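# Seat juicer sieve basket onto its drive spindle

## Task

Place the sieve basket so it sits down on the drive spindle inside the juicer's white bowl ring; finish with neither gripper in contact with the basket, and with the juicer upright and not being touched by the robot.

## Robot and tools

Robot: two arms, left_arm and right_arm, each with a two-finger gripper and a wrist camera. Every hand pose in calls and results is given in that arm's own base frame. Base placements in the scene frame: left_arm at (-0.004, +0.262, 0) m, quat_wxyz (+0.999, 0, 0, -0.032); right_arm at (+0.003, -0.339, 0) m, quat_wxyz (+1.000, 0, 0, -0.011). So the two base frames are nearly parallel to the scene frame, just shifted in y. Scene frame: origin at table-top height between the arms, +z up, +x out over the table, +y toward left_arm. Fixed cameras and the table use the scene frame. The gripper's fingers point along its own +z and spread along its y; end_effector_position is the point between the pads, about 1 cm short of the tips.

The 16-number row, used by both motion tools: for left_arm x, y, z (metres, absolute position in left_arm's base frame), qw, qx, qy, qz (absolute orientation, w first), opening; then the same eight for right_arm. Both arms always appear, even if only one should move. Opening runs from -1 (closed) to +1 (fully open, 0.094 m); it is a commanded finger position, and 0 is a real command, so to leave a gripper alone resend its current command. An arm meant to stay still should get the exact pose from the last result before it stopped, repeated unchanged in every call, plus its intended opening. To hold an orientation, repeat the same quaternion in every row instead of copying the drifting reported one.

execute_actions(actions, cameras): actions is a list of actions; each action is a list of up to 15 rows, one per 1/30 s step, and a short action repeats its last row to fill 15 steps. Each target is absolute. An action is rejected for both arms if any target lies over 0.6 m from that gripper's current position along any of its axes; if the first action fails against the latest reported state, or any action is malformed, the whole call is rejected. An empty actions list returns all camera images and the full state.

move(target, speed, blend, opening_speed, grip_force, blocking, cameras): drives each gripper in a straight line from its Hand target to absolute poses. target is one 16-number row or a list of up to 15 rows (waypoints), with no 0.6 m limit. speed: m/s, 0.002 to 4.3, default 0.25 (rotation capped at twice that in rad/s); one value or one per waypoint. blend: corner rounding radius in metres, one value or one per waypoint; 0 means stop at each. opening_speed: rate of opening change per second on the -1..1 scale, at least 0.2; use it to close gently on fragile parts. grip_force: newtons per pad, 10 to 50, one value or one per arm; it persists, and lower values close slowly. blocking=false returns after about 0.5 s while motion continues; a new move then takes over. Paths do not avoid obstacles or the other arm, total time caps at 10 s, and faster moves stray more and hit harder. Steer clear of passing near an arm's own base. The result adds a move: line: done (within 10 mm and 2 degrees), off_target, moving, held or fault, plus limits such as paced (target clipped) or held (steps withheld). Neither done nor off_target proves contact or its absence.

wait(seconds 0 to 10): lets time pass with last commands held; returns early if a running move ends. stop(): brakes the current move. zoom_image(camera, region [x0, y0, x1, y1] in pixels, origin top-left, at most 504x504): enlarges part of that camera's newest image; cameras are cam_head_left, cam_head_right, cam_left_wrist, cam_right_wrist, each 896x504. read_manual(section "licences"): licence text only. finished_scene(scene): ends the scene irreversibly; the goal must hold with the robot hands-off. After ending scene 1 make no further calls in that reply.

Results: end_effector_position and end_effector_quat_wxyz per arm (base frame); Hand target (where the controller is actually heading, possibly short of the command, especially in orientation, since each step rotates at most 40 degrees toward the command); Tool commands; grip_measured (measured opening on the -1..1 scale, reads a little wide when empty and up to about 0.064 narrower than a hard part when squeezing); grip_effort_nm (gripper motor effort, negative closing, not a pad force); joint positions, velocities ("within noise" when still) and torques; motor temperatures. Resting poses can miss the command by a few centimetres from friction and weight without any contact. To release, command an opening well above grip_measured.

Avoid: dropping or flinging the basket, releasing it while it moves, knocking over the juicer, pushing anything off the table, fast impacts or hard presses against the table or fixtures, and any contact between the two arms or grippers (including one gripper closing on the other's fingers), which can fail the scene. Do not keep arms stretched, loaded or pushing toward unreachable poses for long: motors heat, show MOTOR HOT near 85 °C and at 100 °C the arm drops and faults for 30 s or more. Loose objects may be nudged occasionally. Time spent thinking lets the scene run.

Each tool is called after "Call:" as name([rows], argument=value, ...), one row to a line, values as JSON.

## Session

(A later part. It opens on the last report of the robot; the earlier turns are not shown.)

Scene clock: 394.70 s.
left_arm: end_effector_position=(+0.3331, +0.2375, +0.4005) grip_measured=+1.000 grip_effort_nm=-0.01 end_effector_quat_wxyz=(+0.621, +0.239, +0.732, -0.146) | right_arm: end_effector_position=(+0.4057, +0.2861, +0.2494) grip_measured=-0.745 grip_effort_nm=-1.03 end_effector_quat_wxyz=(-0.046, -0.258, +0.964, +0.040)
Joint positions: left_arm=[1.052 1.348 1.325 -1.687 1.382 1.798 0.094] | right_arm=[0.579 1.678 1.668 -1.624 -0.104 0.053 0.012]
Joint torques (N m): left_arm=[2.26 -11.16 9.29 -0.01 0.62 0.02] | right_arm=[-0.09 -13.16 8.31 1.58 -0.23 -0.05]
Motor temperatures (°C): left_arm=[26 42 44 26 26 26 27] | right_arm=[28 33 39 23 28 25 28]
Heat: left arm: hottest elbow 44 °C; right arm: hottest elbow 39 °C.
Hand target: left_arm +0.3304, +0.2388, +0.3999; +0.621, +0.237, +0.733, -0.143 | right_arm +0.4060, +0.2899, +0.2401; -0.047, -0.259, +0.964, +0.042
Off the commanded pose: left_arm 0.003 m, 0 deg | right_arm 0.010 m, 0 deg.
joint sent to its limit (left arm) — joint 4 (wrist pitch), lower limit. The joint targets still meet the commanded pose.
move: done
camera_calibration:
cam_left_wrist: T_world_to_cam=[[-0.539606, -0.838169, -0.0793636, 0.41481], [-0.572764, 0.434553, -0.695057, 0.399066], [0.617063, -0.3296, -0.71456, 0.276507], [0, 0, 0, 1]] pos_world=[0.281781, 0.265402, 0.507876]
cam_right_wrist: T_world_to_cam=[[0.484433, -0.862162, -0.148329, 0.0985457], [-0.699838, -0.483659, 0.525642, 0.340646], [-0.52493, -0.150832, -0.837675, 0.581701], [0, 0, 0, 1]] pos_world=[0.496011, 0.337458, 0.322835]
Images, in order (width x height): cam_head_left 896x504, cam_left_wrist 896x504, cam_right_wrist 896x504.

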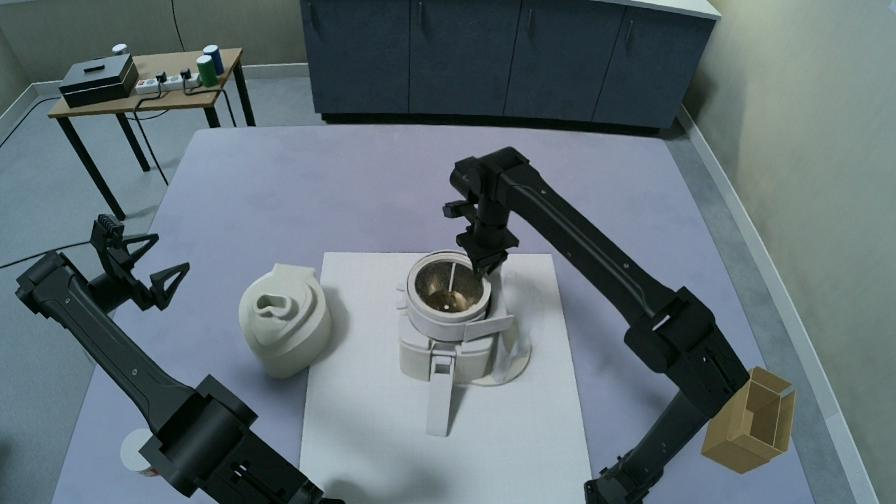

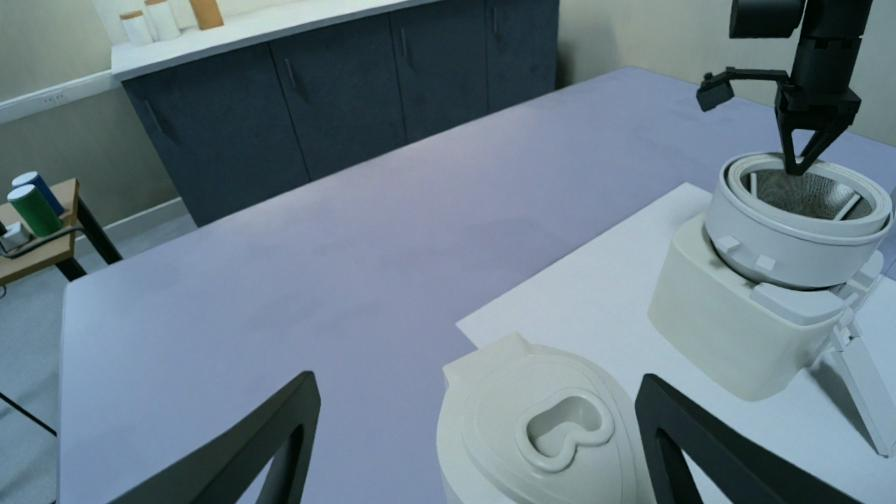

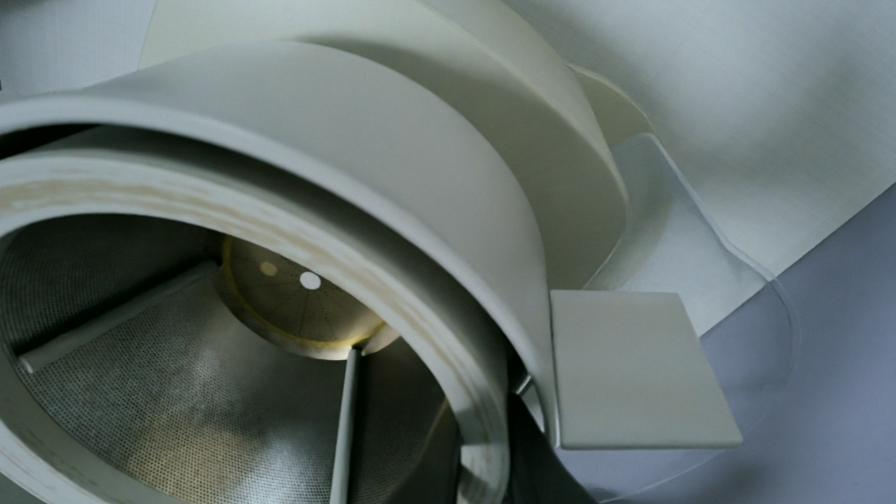

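Call:
move(target=[0.33,0.239,0.40,0.621,0.239,0.732,-0.146,1, 0.407,0.288,0.212,-0.047,-0.2583,0.963,0.0414,-1], speed=0.06, cameras=["cam_left_wrist","cam_right_wrist","cam_head_left"])

Call:
zoom_image(camera="cam_left_wrist", region=[640, 70, 896, 270])

Call:
zoom_image(camera="cam_head_left", region=[380, 220, 540, 340])

Scene clock: 402.00 s.
left_arm: end_effector_position=(+0.3331, +0.2375, +0.4005) grip_measured=+1.000 grip_effort_nm=-0.01 end_effector_quat_wxyz=(+0.621, +0.239, +0.732, -0.146) | right_arm: end_effector_position=(+0.4059, +0.2861, +0.2463) grip_measured=-0.746 grip_effort_nm=-1.03 end_effector_quat_wxyz=(-0.022, -0.260, +0.964, +0.047)
Joint positions: left_arm=[1.052 1.348 1.325 -1.687 1.382 1.798 0.094] | right_arm=[0.579 1.645 1.619 -1.558 -0.104 0.052 0.012]
Joint torques (N m): left_arm=[2.32 -11.52 9.63 -0.14 0.63 0.02] | right_arm=[0.09 -11.22 6.49 1.96 -0.23 -0.08]
Heat: left arm: hottest elbow 44 °C; right arm: hottest elbow 38 °C.
Hand target: left_arm +0.3304, +0.2388, +0.3999; +0.621, +0.237, +0.733, -0.143 | right_arm +0.4057, +0.2870, +0.2129; -0.047, -0.258, +0.964, +0.041
Off the commanded pose: left_arm 0.003 m, 0 deg | right_arm 0.034 m, 3 deg.
joint sent to its limit (left arm) — joint 4 (wrist pitch), lower limit. The joint targets still meet the commanded pose.
move: off_target (right_arm)
camera_calibration:
cam_left_wrist: T_world_to_cam=[[-0.539606, -0.838169, -0.0793636, 0.41481], [-0.572764, 0.434553, -0.695057, 0.399066], [0.617063, -0.3296, -0.71456, 0.276507], [0, 0, 0, 1]] pos_world=[0.281781, 0.265402, 0.507876]
cam_right_wrist: T_world_to_cam=[[0.491717, -0.857552, -0.15106, 0.0944023], [-0.72051, -0.49812, 0.482434, 0.365595], [-0.488958, -0.128381, -0.862808, 0.564364], [0, 0, 0, 1]] pos_world=[0.492946, 0.335519, 0.324823]
Images, in order (width x height): cam_head_left 896x504, cam_left_wrist 896x504, cam_right_wrist 896x504.

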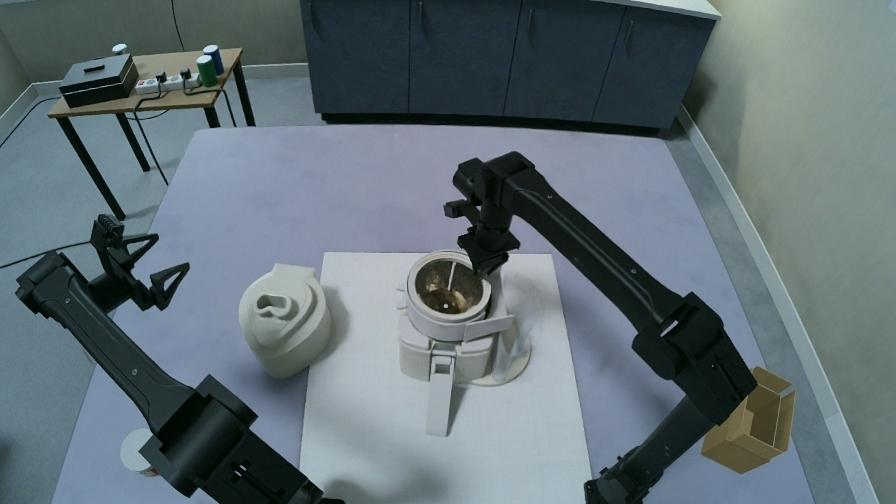

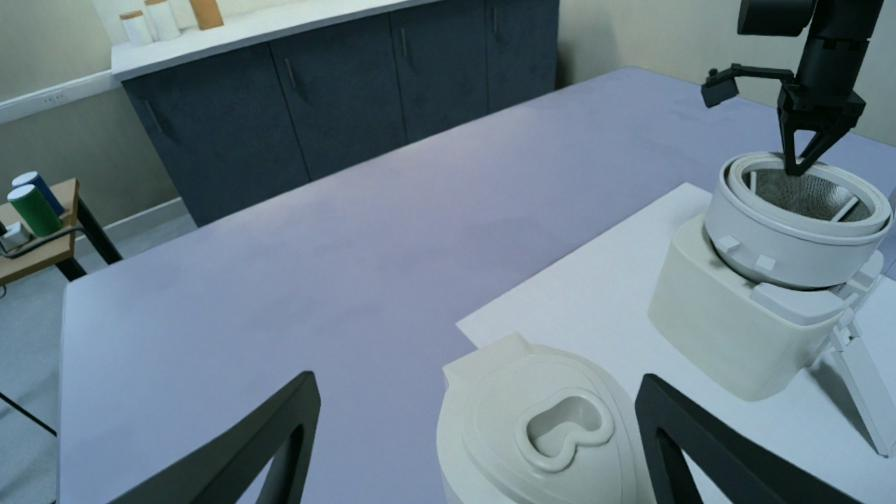

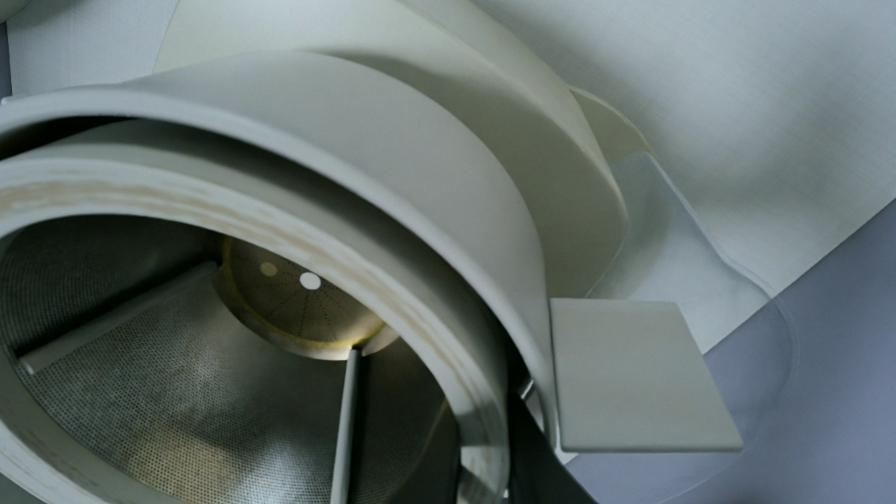

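Scaled by 1.969 from the camera's 896x504 image, which has a finer 1280x720 frame.

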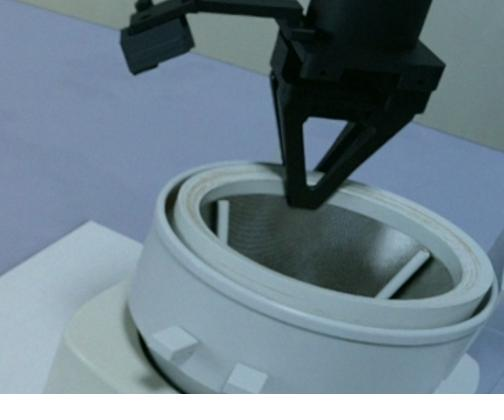

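Scaled by 3.150 from the camera's 896x504 image, which has a finer 1280x720 frame.

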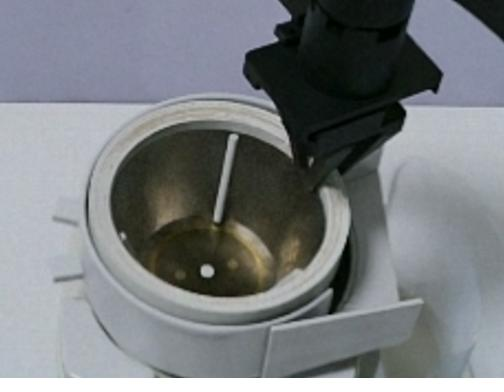

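Call:
move([
  [0.33,0.239,0.40,0.621,0.239,0.732,-0.146,1, 0.407,0.286,0.268,0.0017,-0.2588,0.965,0.0325,-1],
  [0.33,0.239,0.40,0.621,0.239,0.732,-0.146,1, 0.406,0.285,0.22,0.0017,-0.2588,0.965,0.0325,-1],
], speed=0.06, cameras=["cam_left_wrist","cam_right_wrist","cam_head_left"])

Call:
zoom_image(camera="cam_left_wrist", region=[640, 70, 896, 270])

Call:
zoom_image(camera="cam_head_left", region=[380, 220, 540, 340])

Scene clock: 415.57 s.
left_arm: end_effector_position=(+0.3331, +0.2375, +0.4005) grip_measured=+1.000 grip_effort_nm=-0.01 end_effector_quat_wxyz=(+0.621, +0.239, +0.732, -0.146) | right_arm: end_effector_position=(+0.4068, +0.2860, +0.2441) grip_measured=-0.746 grip_effort_nm=-1.03 end_effector_quat_wxyz=(+0.019, -0.265, +0.963, +0.040)
Joint positions: left_arm=[1.052 1.348 1.325 -1.687 1.382 1.798 0.094] | right_arm=[0.592 1.599 1.558 -1.468 -0.063 0.057 0.012]
Joint torques (N m): left_arm=[2.55 -10.4 9.5 -0.02 0.63 0.01] | right_arm=[-0.5 -11.34 7.06 1.7 0.11 0.04]
Heat: left arm: hottest elbow 43 °C; right arm: hottest elbow 38 °C.
Hand target: left_arm +0.3304, +0.2388, +0.3999; +0.621, +0.237, +0.733, -0.143 | right_arm +0.4054, +0.2846, +0.2206; +0.002, -0.259, +0.965, +0.032
Off the commanded pose: left_arm 0.003 m, 0 deg | right_arm 0.024 m, 2 deg.
joint sent to its limit (left arm) — joint 4 (wrist pitch), lower limit. The joint targets still meet the commanded pose.
move: off_target (right_arm)
camera_calibration:
cam_left_wrist: T_world_to_cam=[[-0.539606, -0.838169, -0.0793636, 0.41481], [-0.572764, 0.434553, -0.695057, 0.399066], [0.617063, -0.3296, -0.71456, 0.276507], [0, 0, 0, 1]] pos_world=[0.281781, 0.265402, 0.507876]
cam_right_wrist: T_world_to_cam=[[0.50861, -0.853252, -0.115223, 0.0767305], [-0.754899, -0.506282, 0.4169, 0.399541], [-0.414056, -0.125058, -0.90162, 0.541017], [0, 0, 0, 1]] pos_world=[0.486598, 0.335409, 0.330064]
Images, in order (width x height): cam_head_left 896x504, cam_left_wrist 896x504, cam_right_wrist 896x504.

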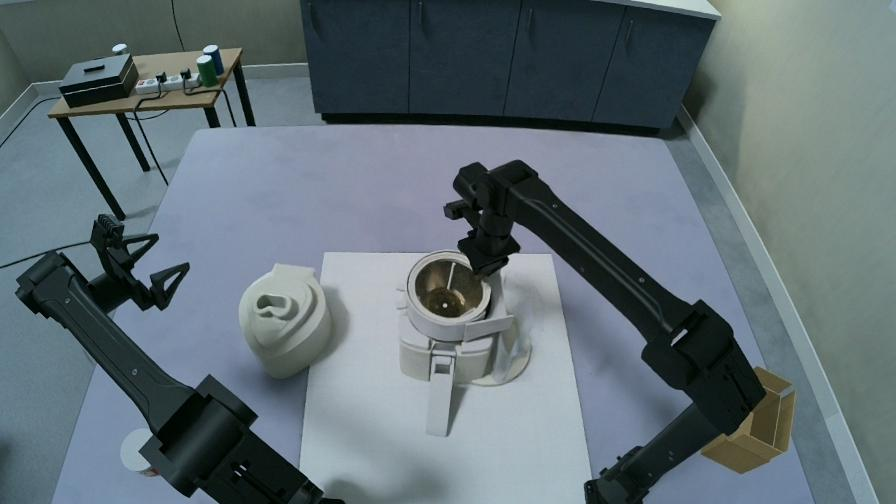

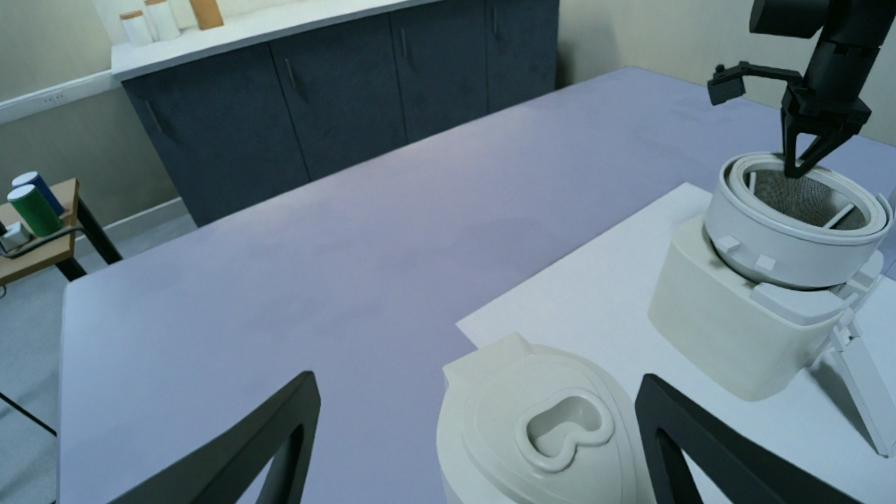

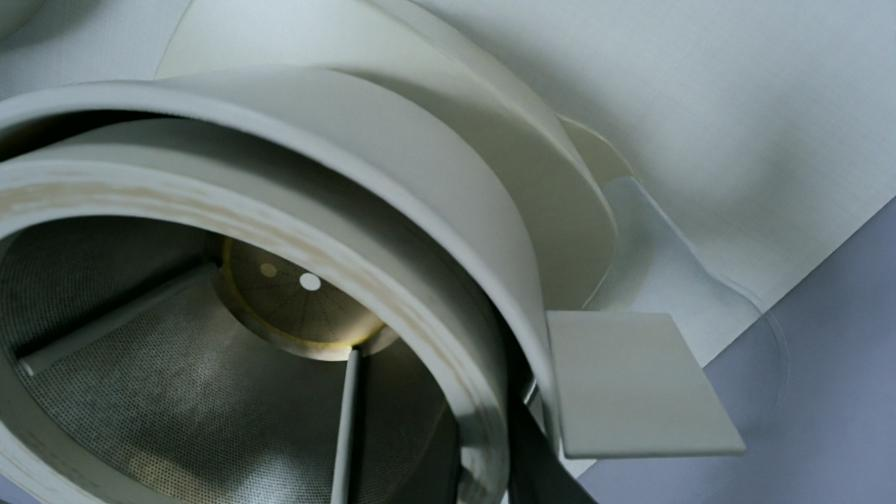

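Scaled by 1.969 from the camera's 896x504 image, which has a finer 1280x720 frame.

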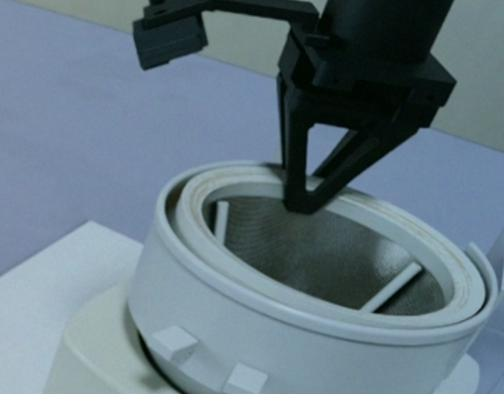

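Scaled by 3.150 from the camera's 896x504 image, which has a finer 1280x720 frame.

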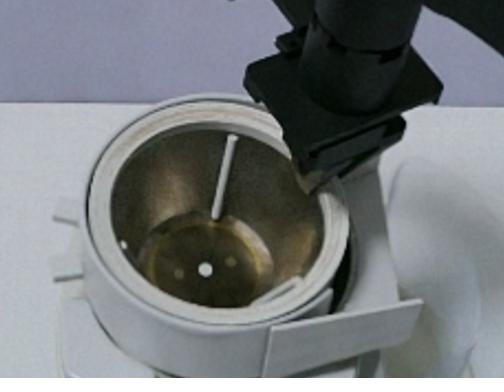

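Call:
move([
  [0.33,0.239,0.40,0.621,0.239,0.732,-0.146,1, 0.412,0.270,0.268,0.003,-0.2588,0.966,0.008,-1],
  [0.33,0.239,0.40,0.621,0.239,0.732,-0.146,1, 0.411,0.278,0.216,0.003,-0.2588,0.966,0.008,-1],
], speed=0.06, cameras=["cam_left_wrist","cam_right_wrist","cam_head_left"])

Call:
zoom_image(camera="cam_left_wrist", region=[640, 70, 896, 270])

Call:
zoom_image(camera="cam_head_left", region=[380, 220, 540, 340])

Scene clock: 430.73 s.
left_arm: end_effector_position=(+0.3331, +0.2375, +0.4005) grip_measured=+1.000 grip_effort_nm=-0.01 end_effector_quat_wxyz=(+0.621, +0.239, +0.732, -0.146) | right_arm: end_effector_position=(+0.4051, +0.2807, +0.2419) grip_measured=-0.746 grip_effort_nm=-1.03 end_effector_quat_wxyz=(+0.014, -0.262, +0.965, +0.019)
Joint positions: left_arm=[1.052 1.348 1.325 -1.687 1.382 1.798 0.094] | right_arm=[0.598 1.603 1.557 -1.487 -0.026 0.067 0.012]
Joint torques (N m): left_arm=[2.26 -10.87 9.51 0.08 0.68 0.04] | right_arm=[-0.91 -10.58 7.3 2.25 0.53 -0.09]
Heat: left arm: hottest elbow 43 °C; right arm: hottest elbow 38 °C.
Hand target: left_arm +0.3304, +0.2388, +0.3999; +0.621, +0.237, +0.733, -0.143 | right_arm +0.4100, +0.2776, +0.2165; +0.003, -0.259, +0.966, +0.008
Off the commanded pose: left_arm 0.003 m, 0 deg | right_arm 0.027 m, 2 deg.
joint sent to its limit (left arm) — joint 4 (wrist pitch), lower limit. The joint targets still meet the commanded pose.
move: off_target (right_arm)
camera_calibration:
cam_left_wrist: T_world_to_cam=[[-0.539606, -0.838169, -0.0793636, 0.41481], [-0.572764, 0.434553, -0.695057, 0.399066], [0.617063, -0.3296, -0.71456, 0.276507], [0, 0, 0, 1]] pos_world=[0.281781, 0.265402, 0.507876]
cam_right_wrist: T_world_to_cam=[[0.503933, -0.86028, -0.0772647, 0.0674141], [-0.758424, -0.48352, 0.437038, 0.386699], [-0.413334, -0.161638, -0.896118, 0.546293], [0, 0, 0, 1]] pos_world=[0.485111, 0.333274, 0.32575]
Images, in order (width x height): cam_head_left 896x504, cam_left_wrist 896x504, cam_right_wrist 896x504.

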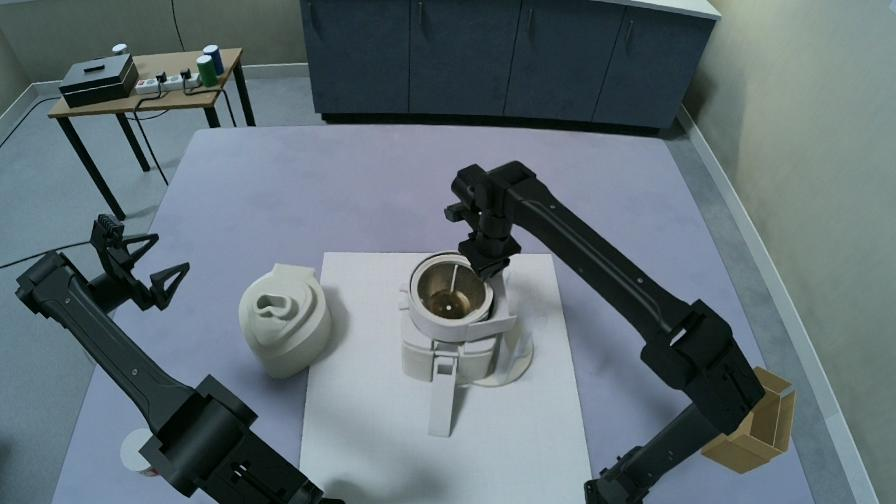

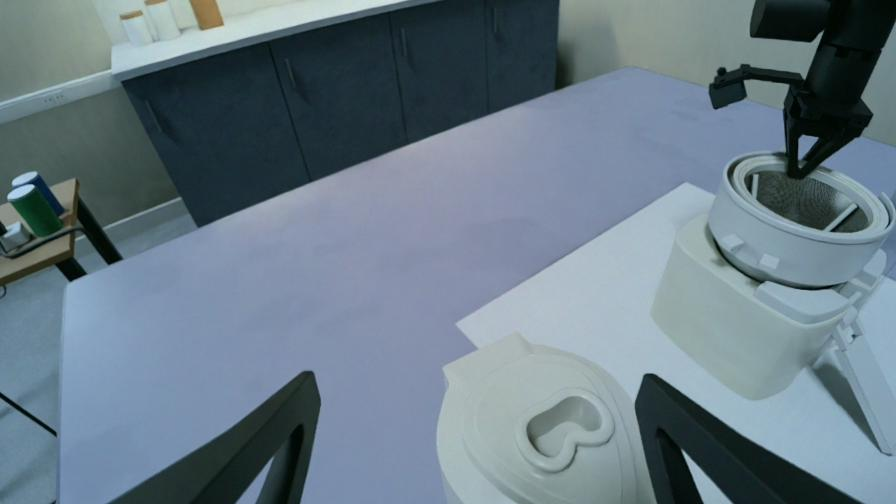

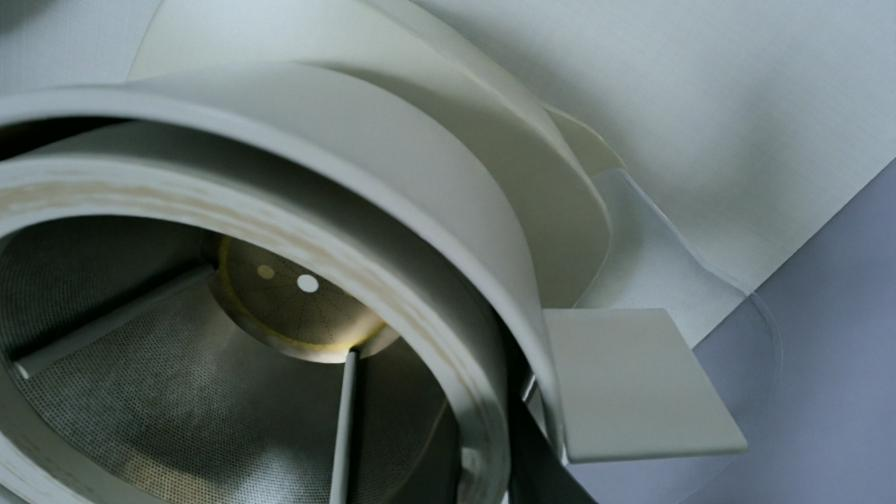

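Scaled by 1.969 from the camera's 896x504 image, which has a finer 1280x720 frame.

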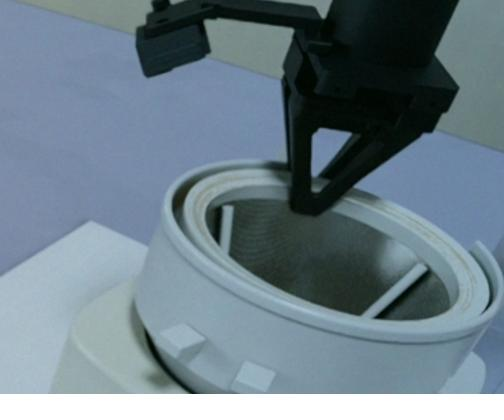

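Scaled by 3.150 from the camera's 896x504 image, which has a finer 1280x720 frame.

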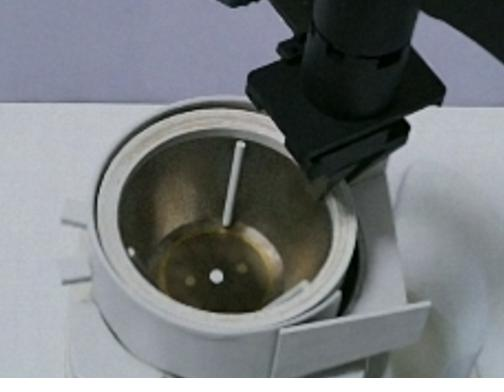

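Call:
move([
  [0.33,0.239,0.40,0.621,0.239,0.732,-0.146,1, 0.406,0.281,0.228,0.003,-0.2588,0.966,0.012,-1],
  [0.33,0.239,0.40,0.621,0.239,0.732,-0.146,1, 0.4147,0.287,0.224,0.0072,-0.3417,0.939,0.0154,-1],
  [0.33,0.239,0.40,0.621,0.239,0.732,-0.146,1, 0.3947,0.2755,0.224,0.0097,-0.1734,0.984,0.0139,-1],
], speed=0.06, cameras=["cam_left_wrist","cam_right_wrist","cam_head_left"])

Call:
zoom_image(camera="cam_left_wrist", region=[640, 70, 896, 270])

Call:
zoom_image(camera="cam_head_left", region=[380, 220, 540, 340])

Scene clock: 447.13 s.
left_arm: end_effector_position=(+0.3331, +0.2375, +0.4005) grip_measured=+1.000 grip_effort_nm=-0.01 end_effector_quat_wxyz=(+0.621, +0.239, +0.732, -0.146) | right_arm: end_effector_position=(+0.3999, +0.2769, +0.2409) grip_measured=-0.747 grip_effort_nm=-1.03 end_effector_quat_wxyz=(+0.025, -0.202, +0.979, +0.020)
Joint positions: left_arm=[1.052 1.348 1.325 -1.687 1.382 1.798 0.094] | right_arm=[0.6 1.571 1.517 -1.456 -0.017 0.193 0.012]
Joint torques (N m): left_arm=[2.08 -10.64 9.32 0.01 0.61 0.04] | right_arm=[-0.03 -11.69 7.24 1.2 0.05 0.55]
Heat: left arm: hottest elbow 43 °C; right arm: hottest elbow 38 °C.
Hand target: left_arm +0.3304, +0.2388, +0.3999; +0.621, +0.237, +0.733, -0.143 | right_arm +0.3945, +0.2753, +0.2244; +0.009, -0.174, +0.985, +0.013
Off the commanded pose: left_arm 0.003 m, 0 deg | right_arm 0.018 m, 4 deg.
joint sent to its limit (left arm) — joint 4 (wrist pitch), lower limit. The joint targets still meet the commanded pose.
move: off_target (right_arm)
camera_calibration:
cam_left_wrist: T_world_to_cam=[[-0.539606, -0.838169, -0.0793636, 0.41481], [-0.572764, 0.434553, -0.695057, 0.399066], [0.617063, -0.3296, -0.71456, 0.276507], [0, 0, 0, 1]] pos_world=[0.281781, 0.265402, 0.507876]
cam_right_wrist: T_world_to_cam=[[0.395192, -0.915336, -0.0773586, 0.125455], [-0.819962, -0.389468, 0.419497, 0.384088], [-0.41411, -0.102351, -0.904454, 0.528494], [0, 0, 0, 1]] pos_world=[0.484213, 0.318516, 0.32658]
Images, in order (width x height): cam_head_left 896x504, cam_left_wrist 896x504, cam_right_wrist 896x504.

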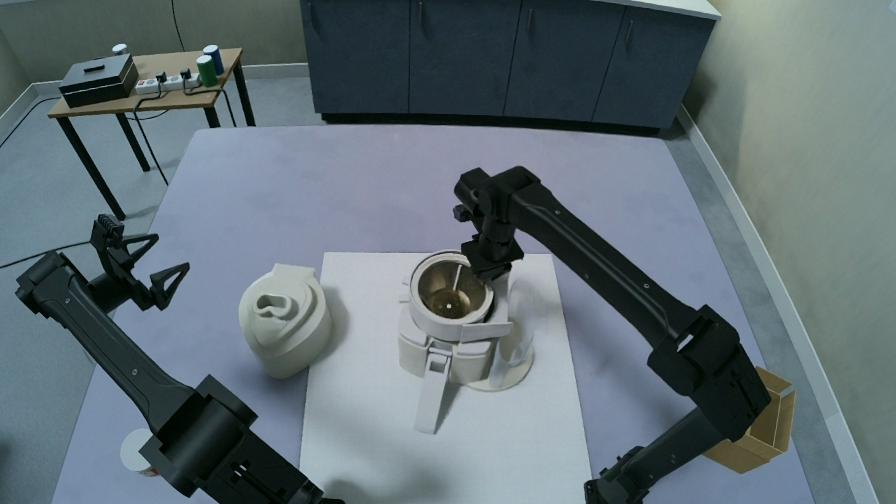

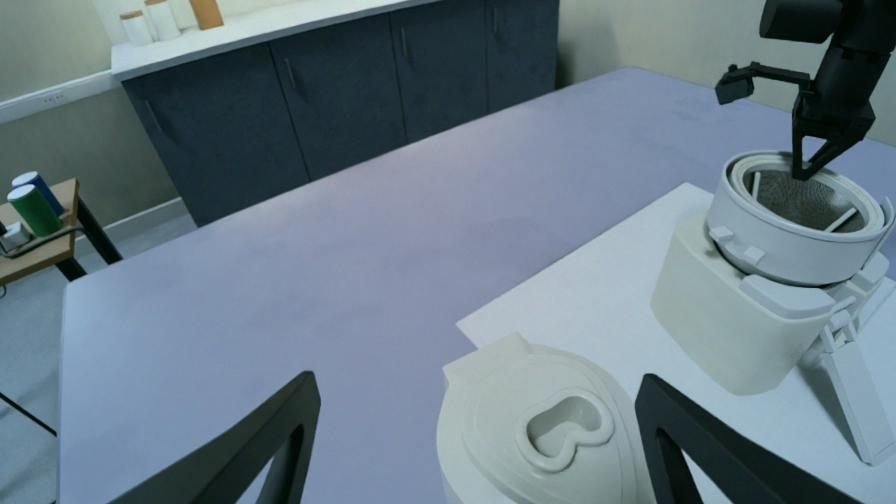

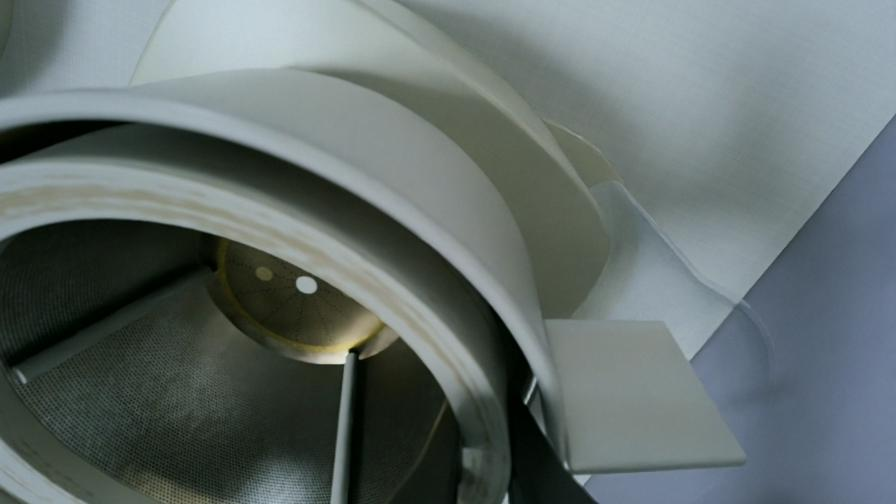

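Scaled by 1.969 from the camera's 896x504 image, which has a finer 1280x720 frame.

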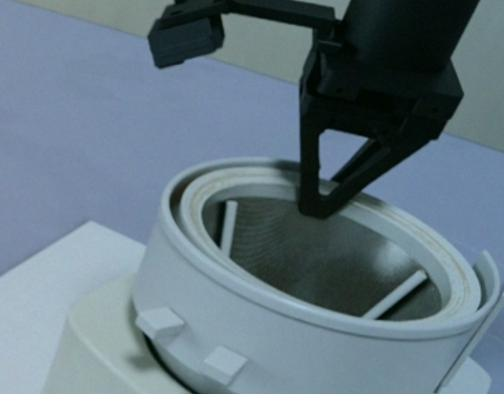

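Scaled by 3.150 from the camera's 896x504 image, which has a finer 1280x720 frame.

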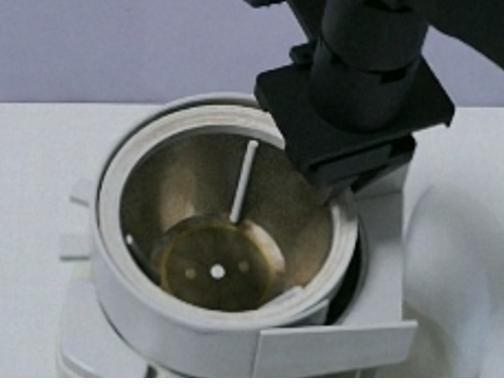

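Call:
move([
  [0.33,0.239,0.40,0.621,0.239,0.732,-0.146,1, 0.40,0.277,0.238,0.02,-0.202,0.979,0.016,-1],
  [0.33,0.239,0.40,0.621,0.239,0.732,-0.146,1, 0.40,0.277,0.238,0.02,-0.202,0.979,0.016,-0.4],
  [0.33,0.239,0.40,0.621,0.239,0.732,-0.146,1, 0.40,0.277,0.36,0.02,-0.202,0.979,0.016,-0.4],
], speed=0.08, opening_speed=0.5, cameras=["cam_left_wrist","cam_right_wrist","cam_head_left"])

Call:
zoom_image(camera="cam_left_wrist", region=[640, 70, 896, 270])

Call:
zoom_image(camera="cam_head_left", region=[380, 220, 540, 340])

Scene clock: 458.57 s.
left_arm: end_effector_position=(+0.3331, +0.2375, +0.4005) grip_measured=+1.000 grip_effort_nm=-0.01 end_effector_quat_wxyz=(+0.621, +0.239, +0.732, -0.146) | right_arm: end_effector_position=(+0.3901, +0.2767, +0.3274) grip_measured=-0.402 grip_effort_nm=0.09 end_effector_quat_wxyz=(+0.020, -0.213, +0.977, +0.015)
Joint positions: left_arm=[1.052 1.348 1.325 -1.687 1.382 1.798 0.094] | right_arm=[0.613 1.572 1.745 -1.696 -0.013 0.184 0.028]
Joint torques (N m): left_arm=[1.85 -10.34 9.48 0.2 0.6 0.01] | right_arm=[-1.32 -13.04 15.39 0.28 -0.04 0.06]
Heat: left arm: hottest elbow 42 °C; right arm: hottest elbow 38 °C.
Hand target: left_arm +0.3304, +0.2388, +0.3999; +0.621, +0.237, +0.733, -0.143 | right_arm +0.3983, +0.2760, +0.3590; +0.050, -0.202, +0.978, +0.029
Off the commanded pose: left_arm 0.003 m, 0 deg | right_arm 0.034 m, 1 deg.
joint sent to its limit (left arm) — joint 4 (wrist pitch), lower limit. The joint targets still meet the commanded pose.
joint sent to its limit (right arm) — joint 4 (wrist pitch), lower limit. The joint targets are off in orientation, not in position.
move: off_target (right_arm)
camera_calibration:
cam_left_wrist: T_world_to_cam=[[-0.539606, -0.838169, -0.0793636, 0.41481], [-0.572764, 0.434553, -0.695057, 0.399066], [0.617063, -0.3296, -0.71456, 0.276507], [0, 0, 0, 1]] pos_world=[0.281781, 0.265402, 0.507876]
cam_right_wrist: T_world_to_cam=[[0.41498, -0.907127, -0.0700827, 0.123558], [-0.808186, -0.402903, 0.429539, 0.335572], [-0.417883, -0.12161, -0.900325, 0.608147], [0, 0, 0, 1]] pos_world=[0.474065, 0.321243, 0.412047]
Images, in order (width x height): cam_head_left 896x504, cam_left_wrist 896x504, cam_right_wrist 896x504.

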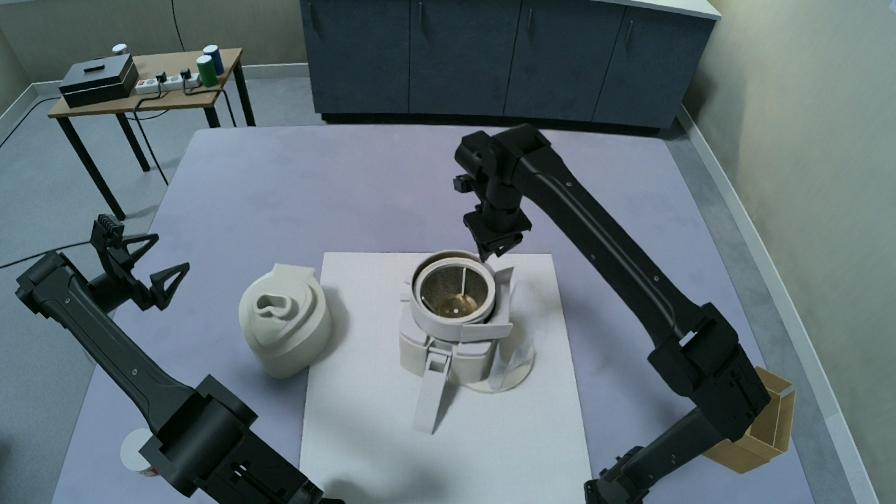

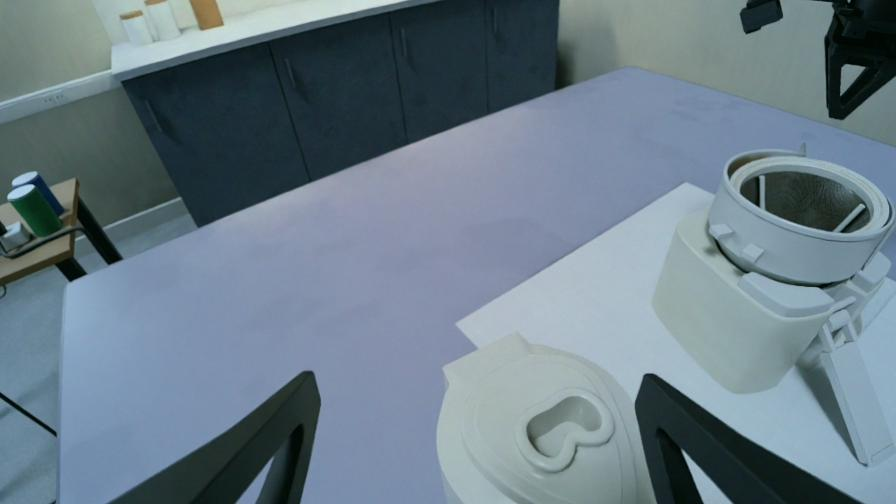

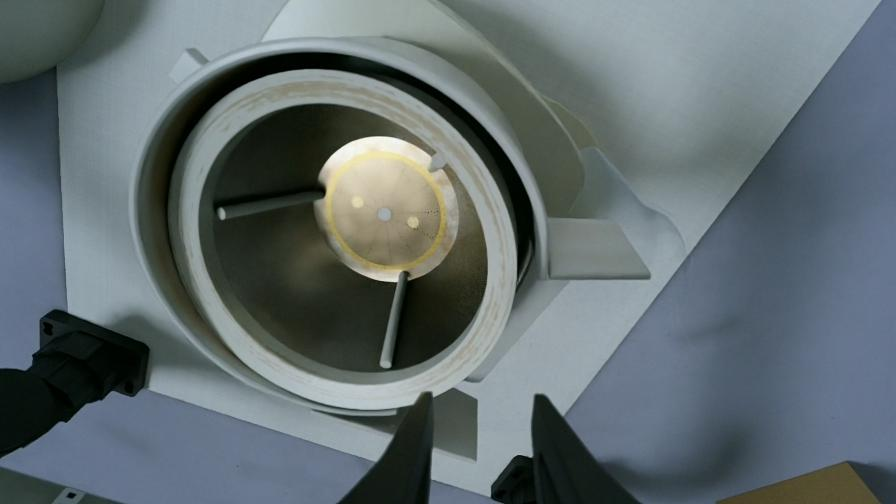

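Scaled by 1.969 from the camera's 896x504 image, which has a finer 1280x720 frame.

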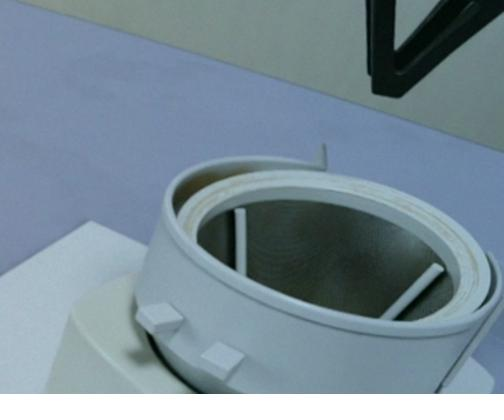

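Scaled by 3.150 from the camera's 896x504 image, which has a finer 1280x720 frame.

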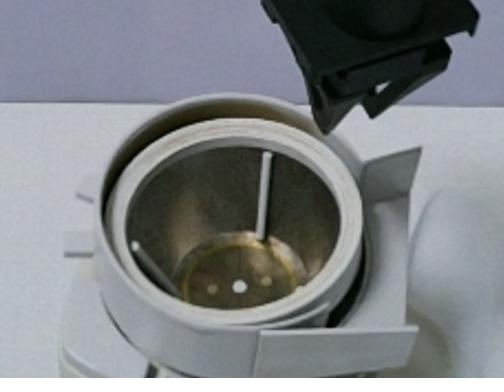

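Call:
move([
  [0.33,0.239,0.40,0.621,0.239,0.732,-0.146,1, 0.392,0.274,0.30,0.02,-0.202,0.979,0.016,-1],
  [0.33,0.239,0.40,0.621,0.239,0.732,-0.146,1, 0.392,0.274,0.235,0.02,-0.202,0.979,0.016,-1],
], speed=0.06, cameras=["cam_left_wrist","cam_right_wrist","cam_head_left"])

Call:
zoom_image(camera="cam_left_wrist", region=[640, 70, 896, 270])

Call:
zoom_image(camera="cam_head_left", region=[380, 220, 540, 340])

Scene clock: 479.10 s.
left_arm: end_effector_position=(+0.3331, +0.2375, +0.4005) grip_measured=+1.000 grip_effort_nm=-0.01 end_effector_quat_wxyz=(+0.621, +0.239, +0.732, -0.146) | right_arm: end_effector_position=(+0.3913, +0.2779, +0.2357) grip_measured=-0.996 grip_effort_nm=-0.20 end_effector_quat_wxyz=(+0.015, -0.211, +0.977, +0.014)
Joint positions: left_arm=[1.052 1.348 1.325 -1.687 1.382 1.798 0.094] | right_arm=[0.613 1.569 1.502 -1.464 -0.014 0.188 0]
Joint torques (N m): left_arm=[2.37 -9.99 9.51 -0.01 0.63 0] | right_arm=[-0.97 -12.92 8.49 1.48 0.03 0.09]
Heat: left arm: hottest elbow 42 °C; right arm: hottest elbow 42 °C.
Hand target: left_arm +0.3304, +0.2388, +0.3999; +0.621, +0.237, +0.733, -0.143 | right_arm +0.3919, +0.2741, +0.2351; +0.020, -0.202, +0.979, +0.016
Off the commanded pose: left_arm 0.003 m, 0 deg | right_arm 0.004 m, 1 deg.
joint sent to its limit (left arm) — joint 4 (wrist pitch), lower limit. The joint targets still meet the commanded pose.
move: done
camera_calibration:
cam_left_wrist: T_world_to_cam=[[-0.539606, -0.838169, -0.0793636, 0.41481], [-0.572764, 0.434553, -0.695057, 0.399066], [0.617063, -0.3296, -0.71456, 0.276507], [0, 0, 0, 1]] pos_world=[0.281781, 0.265402, 0.507876]
cam_right_wrist: T_world_to_cam=[[0.410567, -0.909145, -0.0699259, 0.119889], [-0.806017, -0.397711, 0.438365, 0.371989], [-0.426347, -0.123617, -0.896073, 0.529104], [0, 0, 0, 1]] pos_world=[0.476189, 0.322347, 0.319432]
Images, in order (width x height): cam_head_left 896x504, cam_left_wrist 896x504, cam_right_wrist 896x504.

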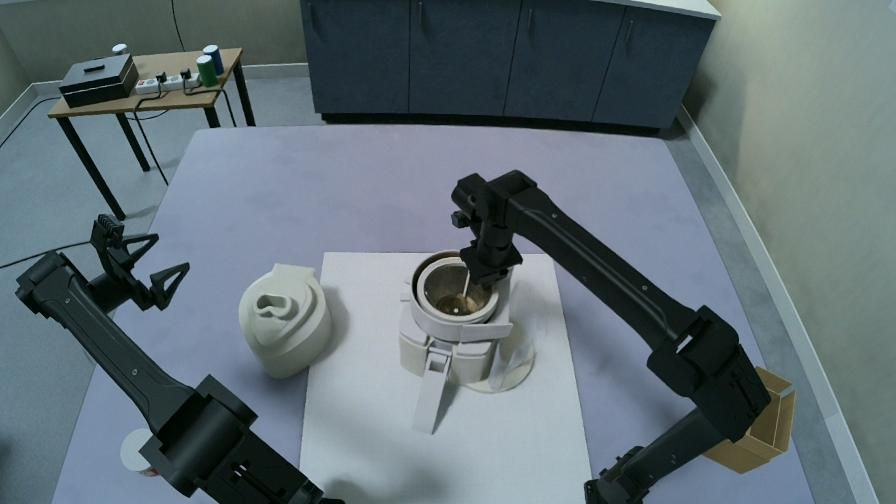

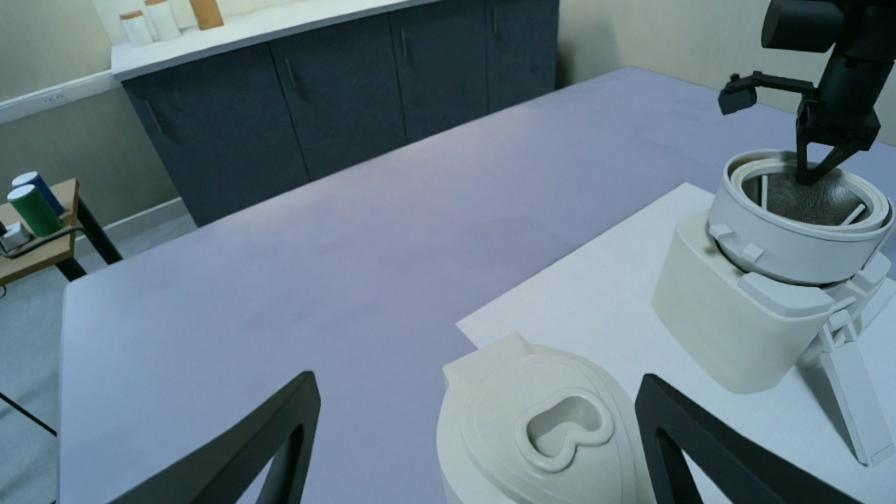

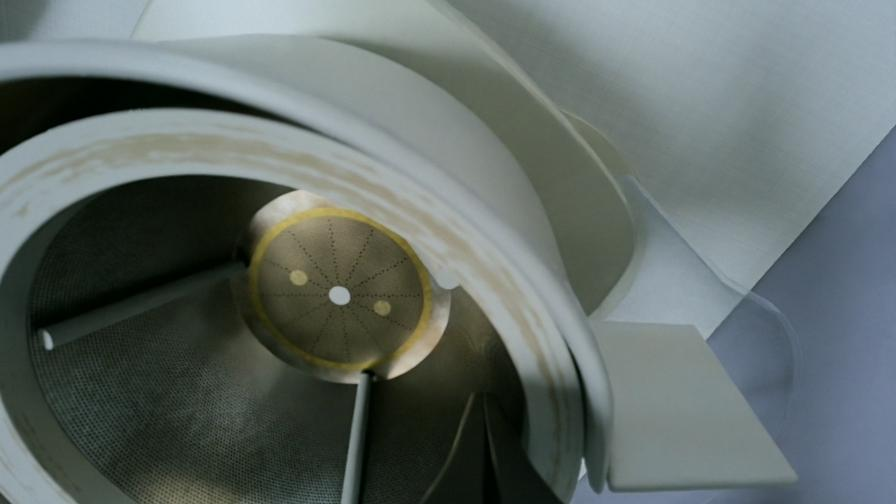

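Scaled by 1.969 from the camera's 896x504 image, which has a finer 1280x720 frame.

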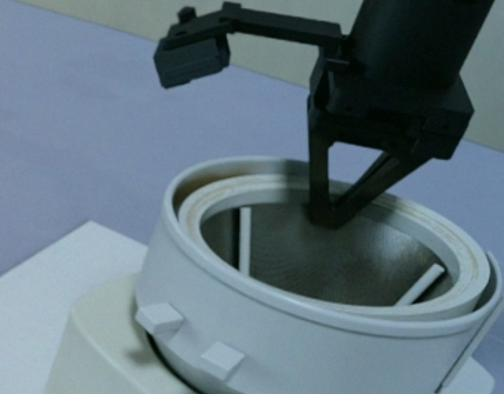

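Scaled by 3.150 from the camera's 896x504 image, which has a finer 1280x720 frame.

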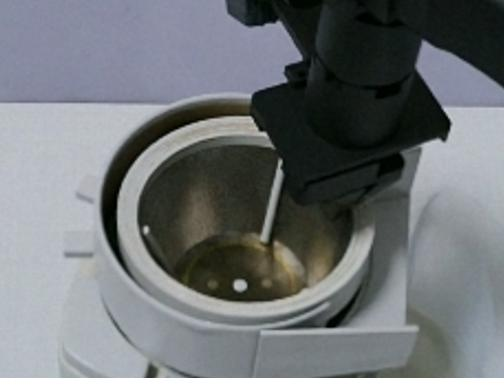

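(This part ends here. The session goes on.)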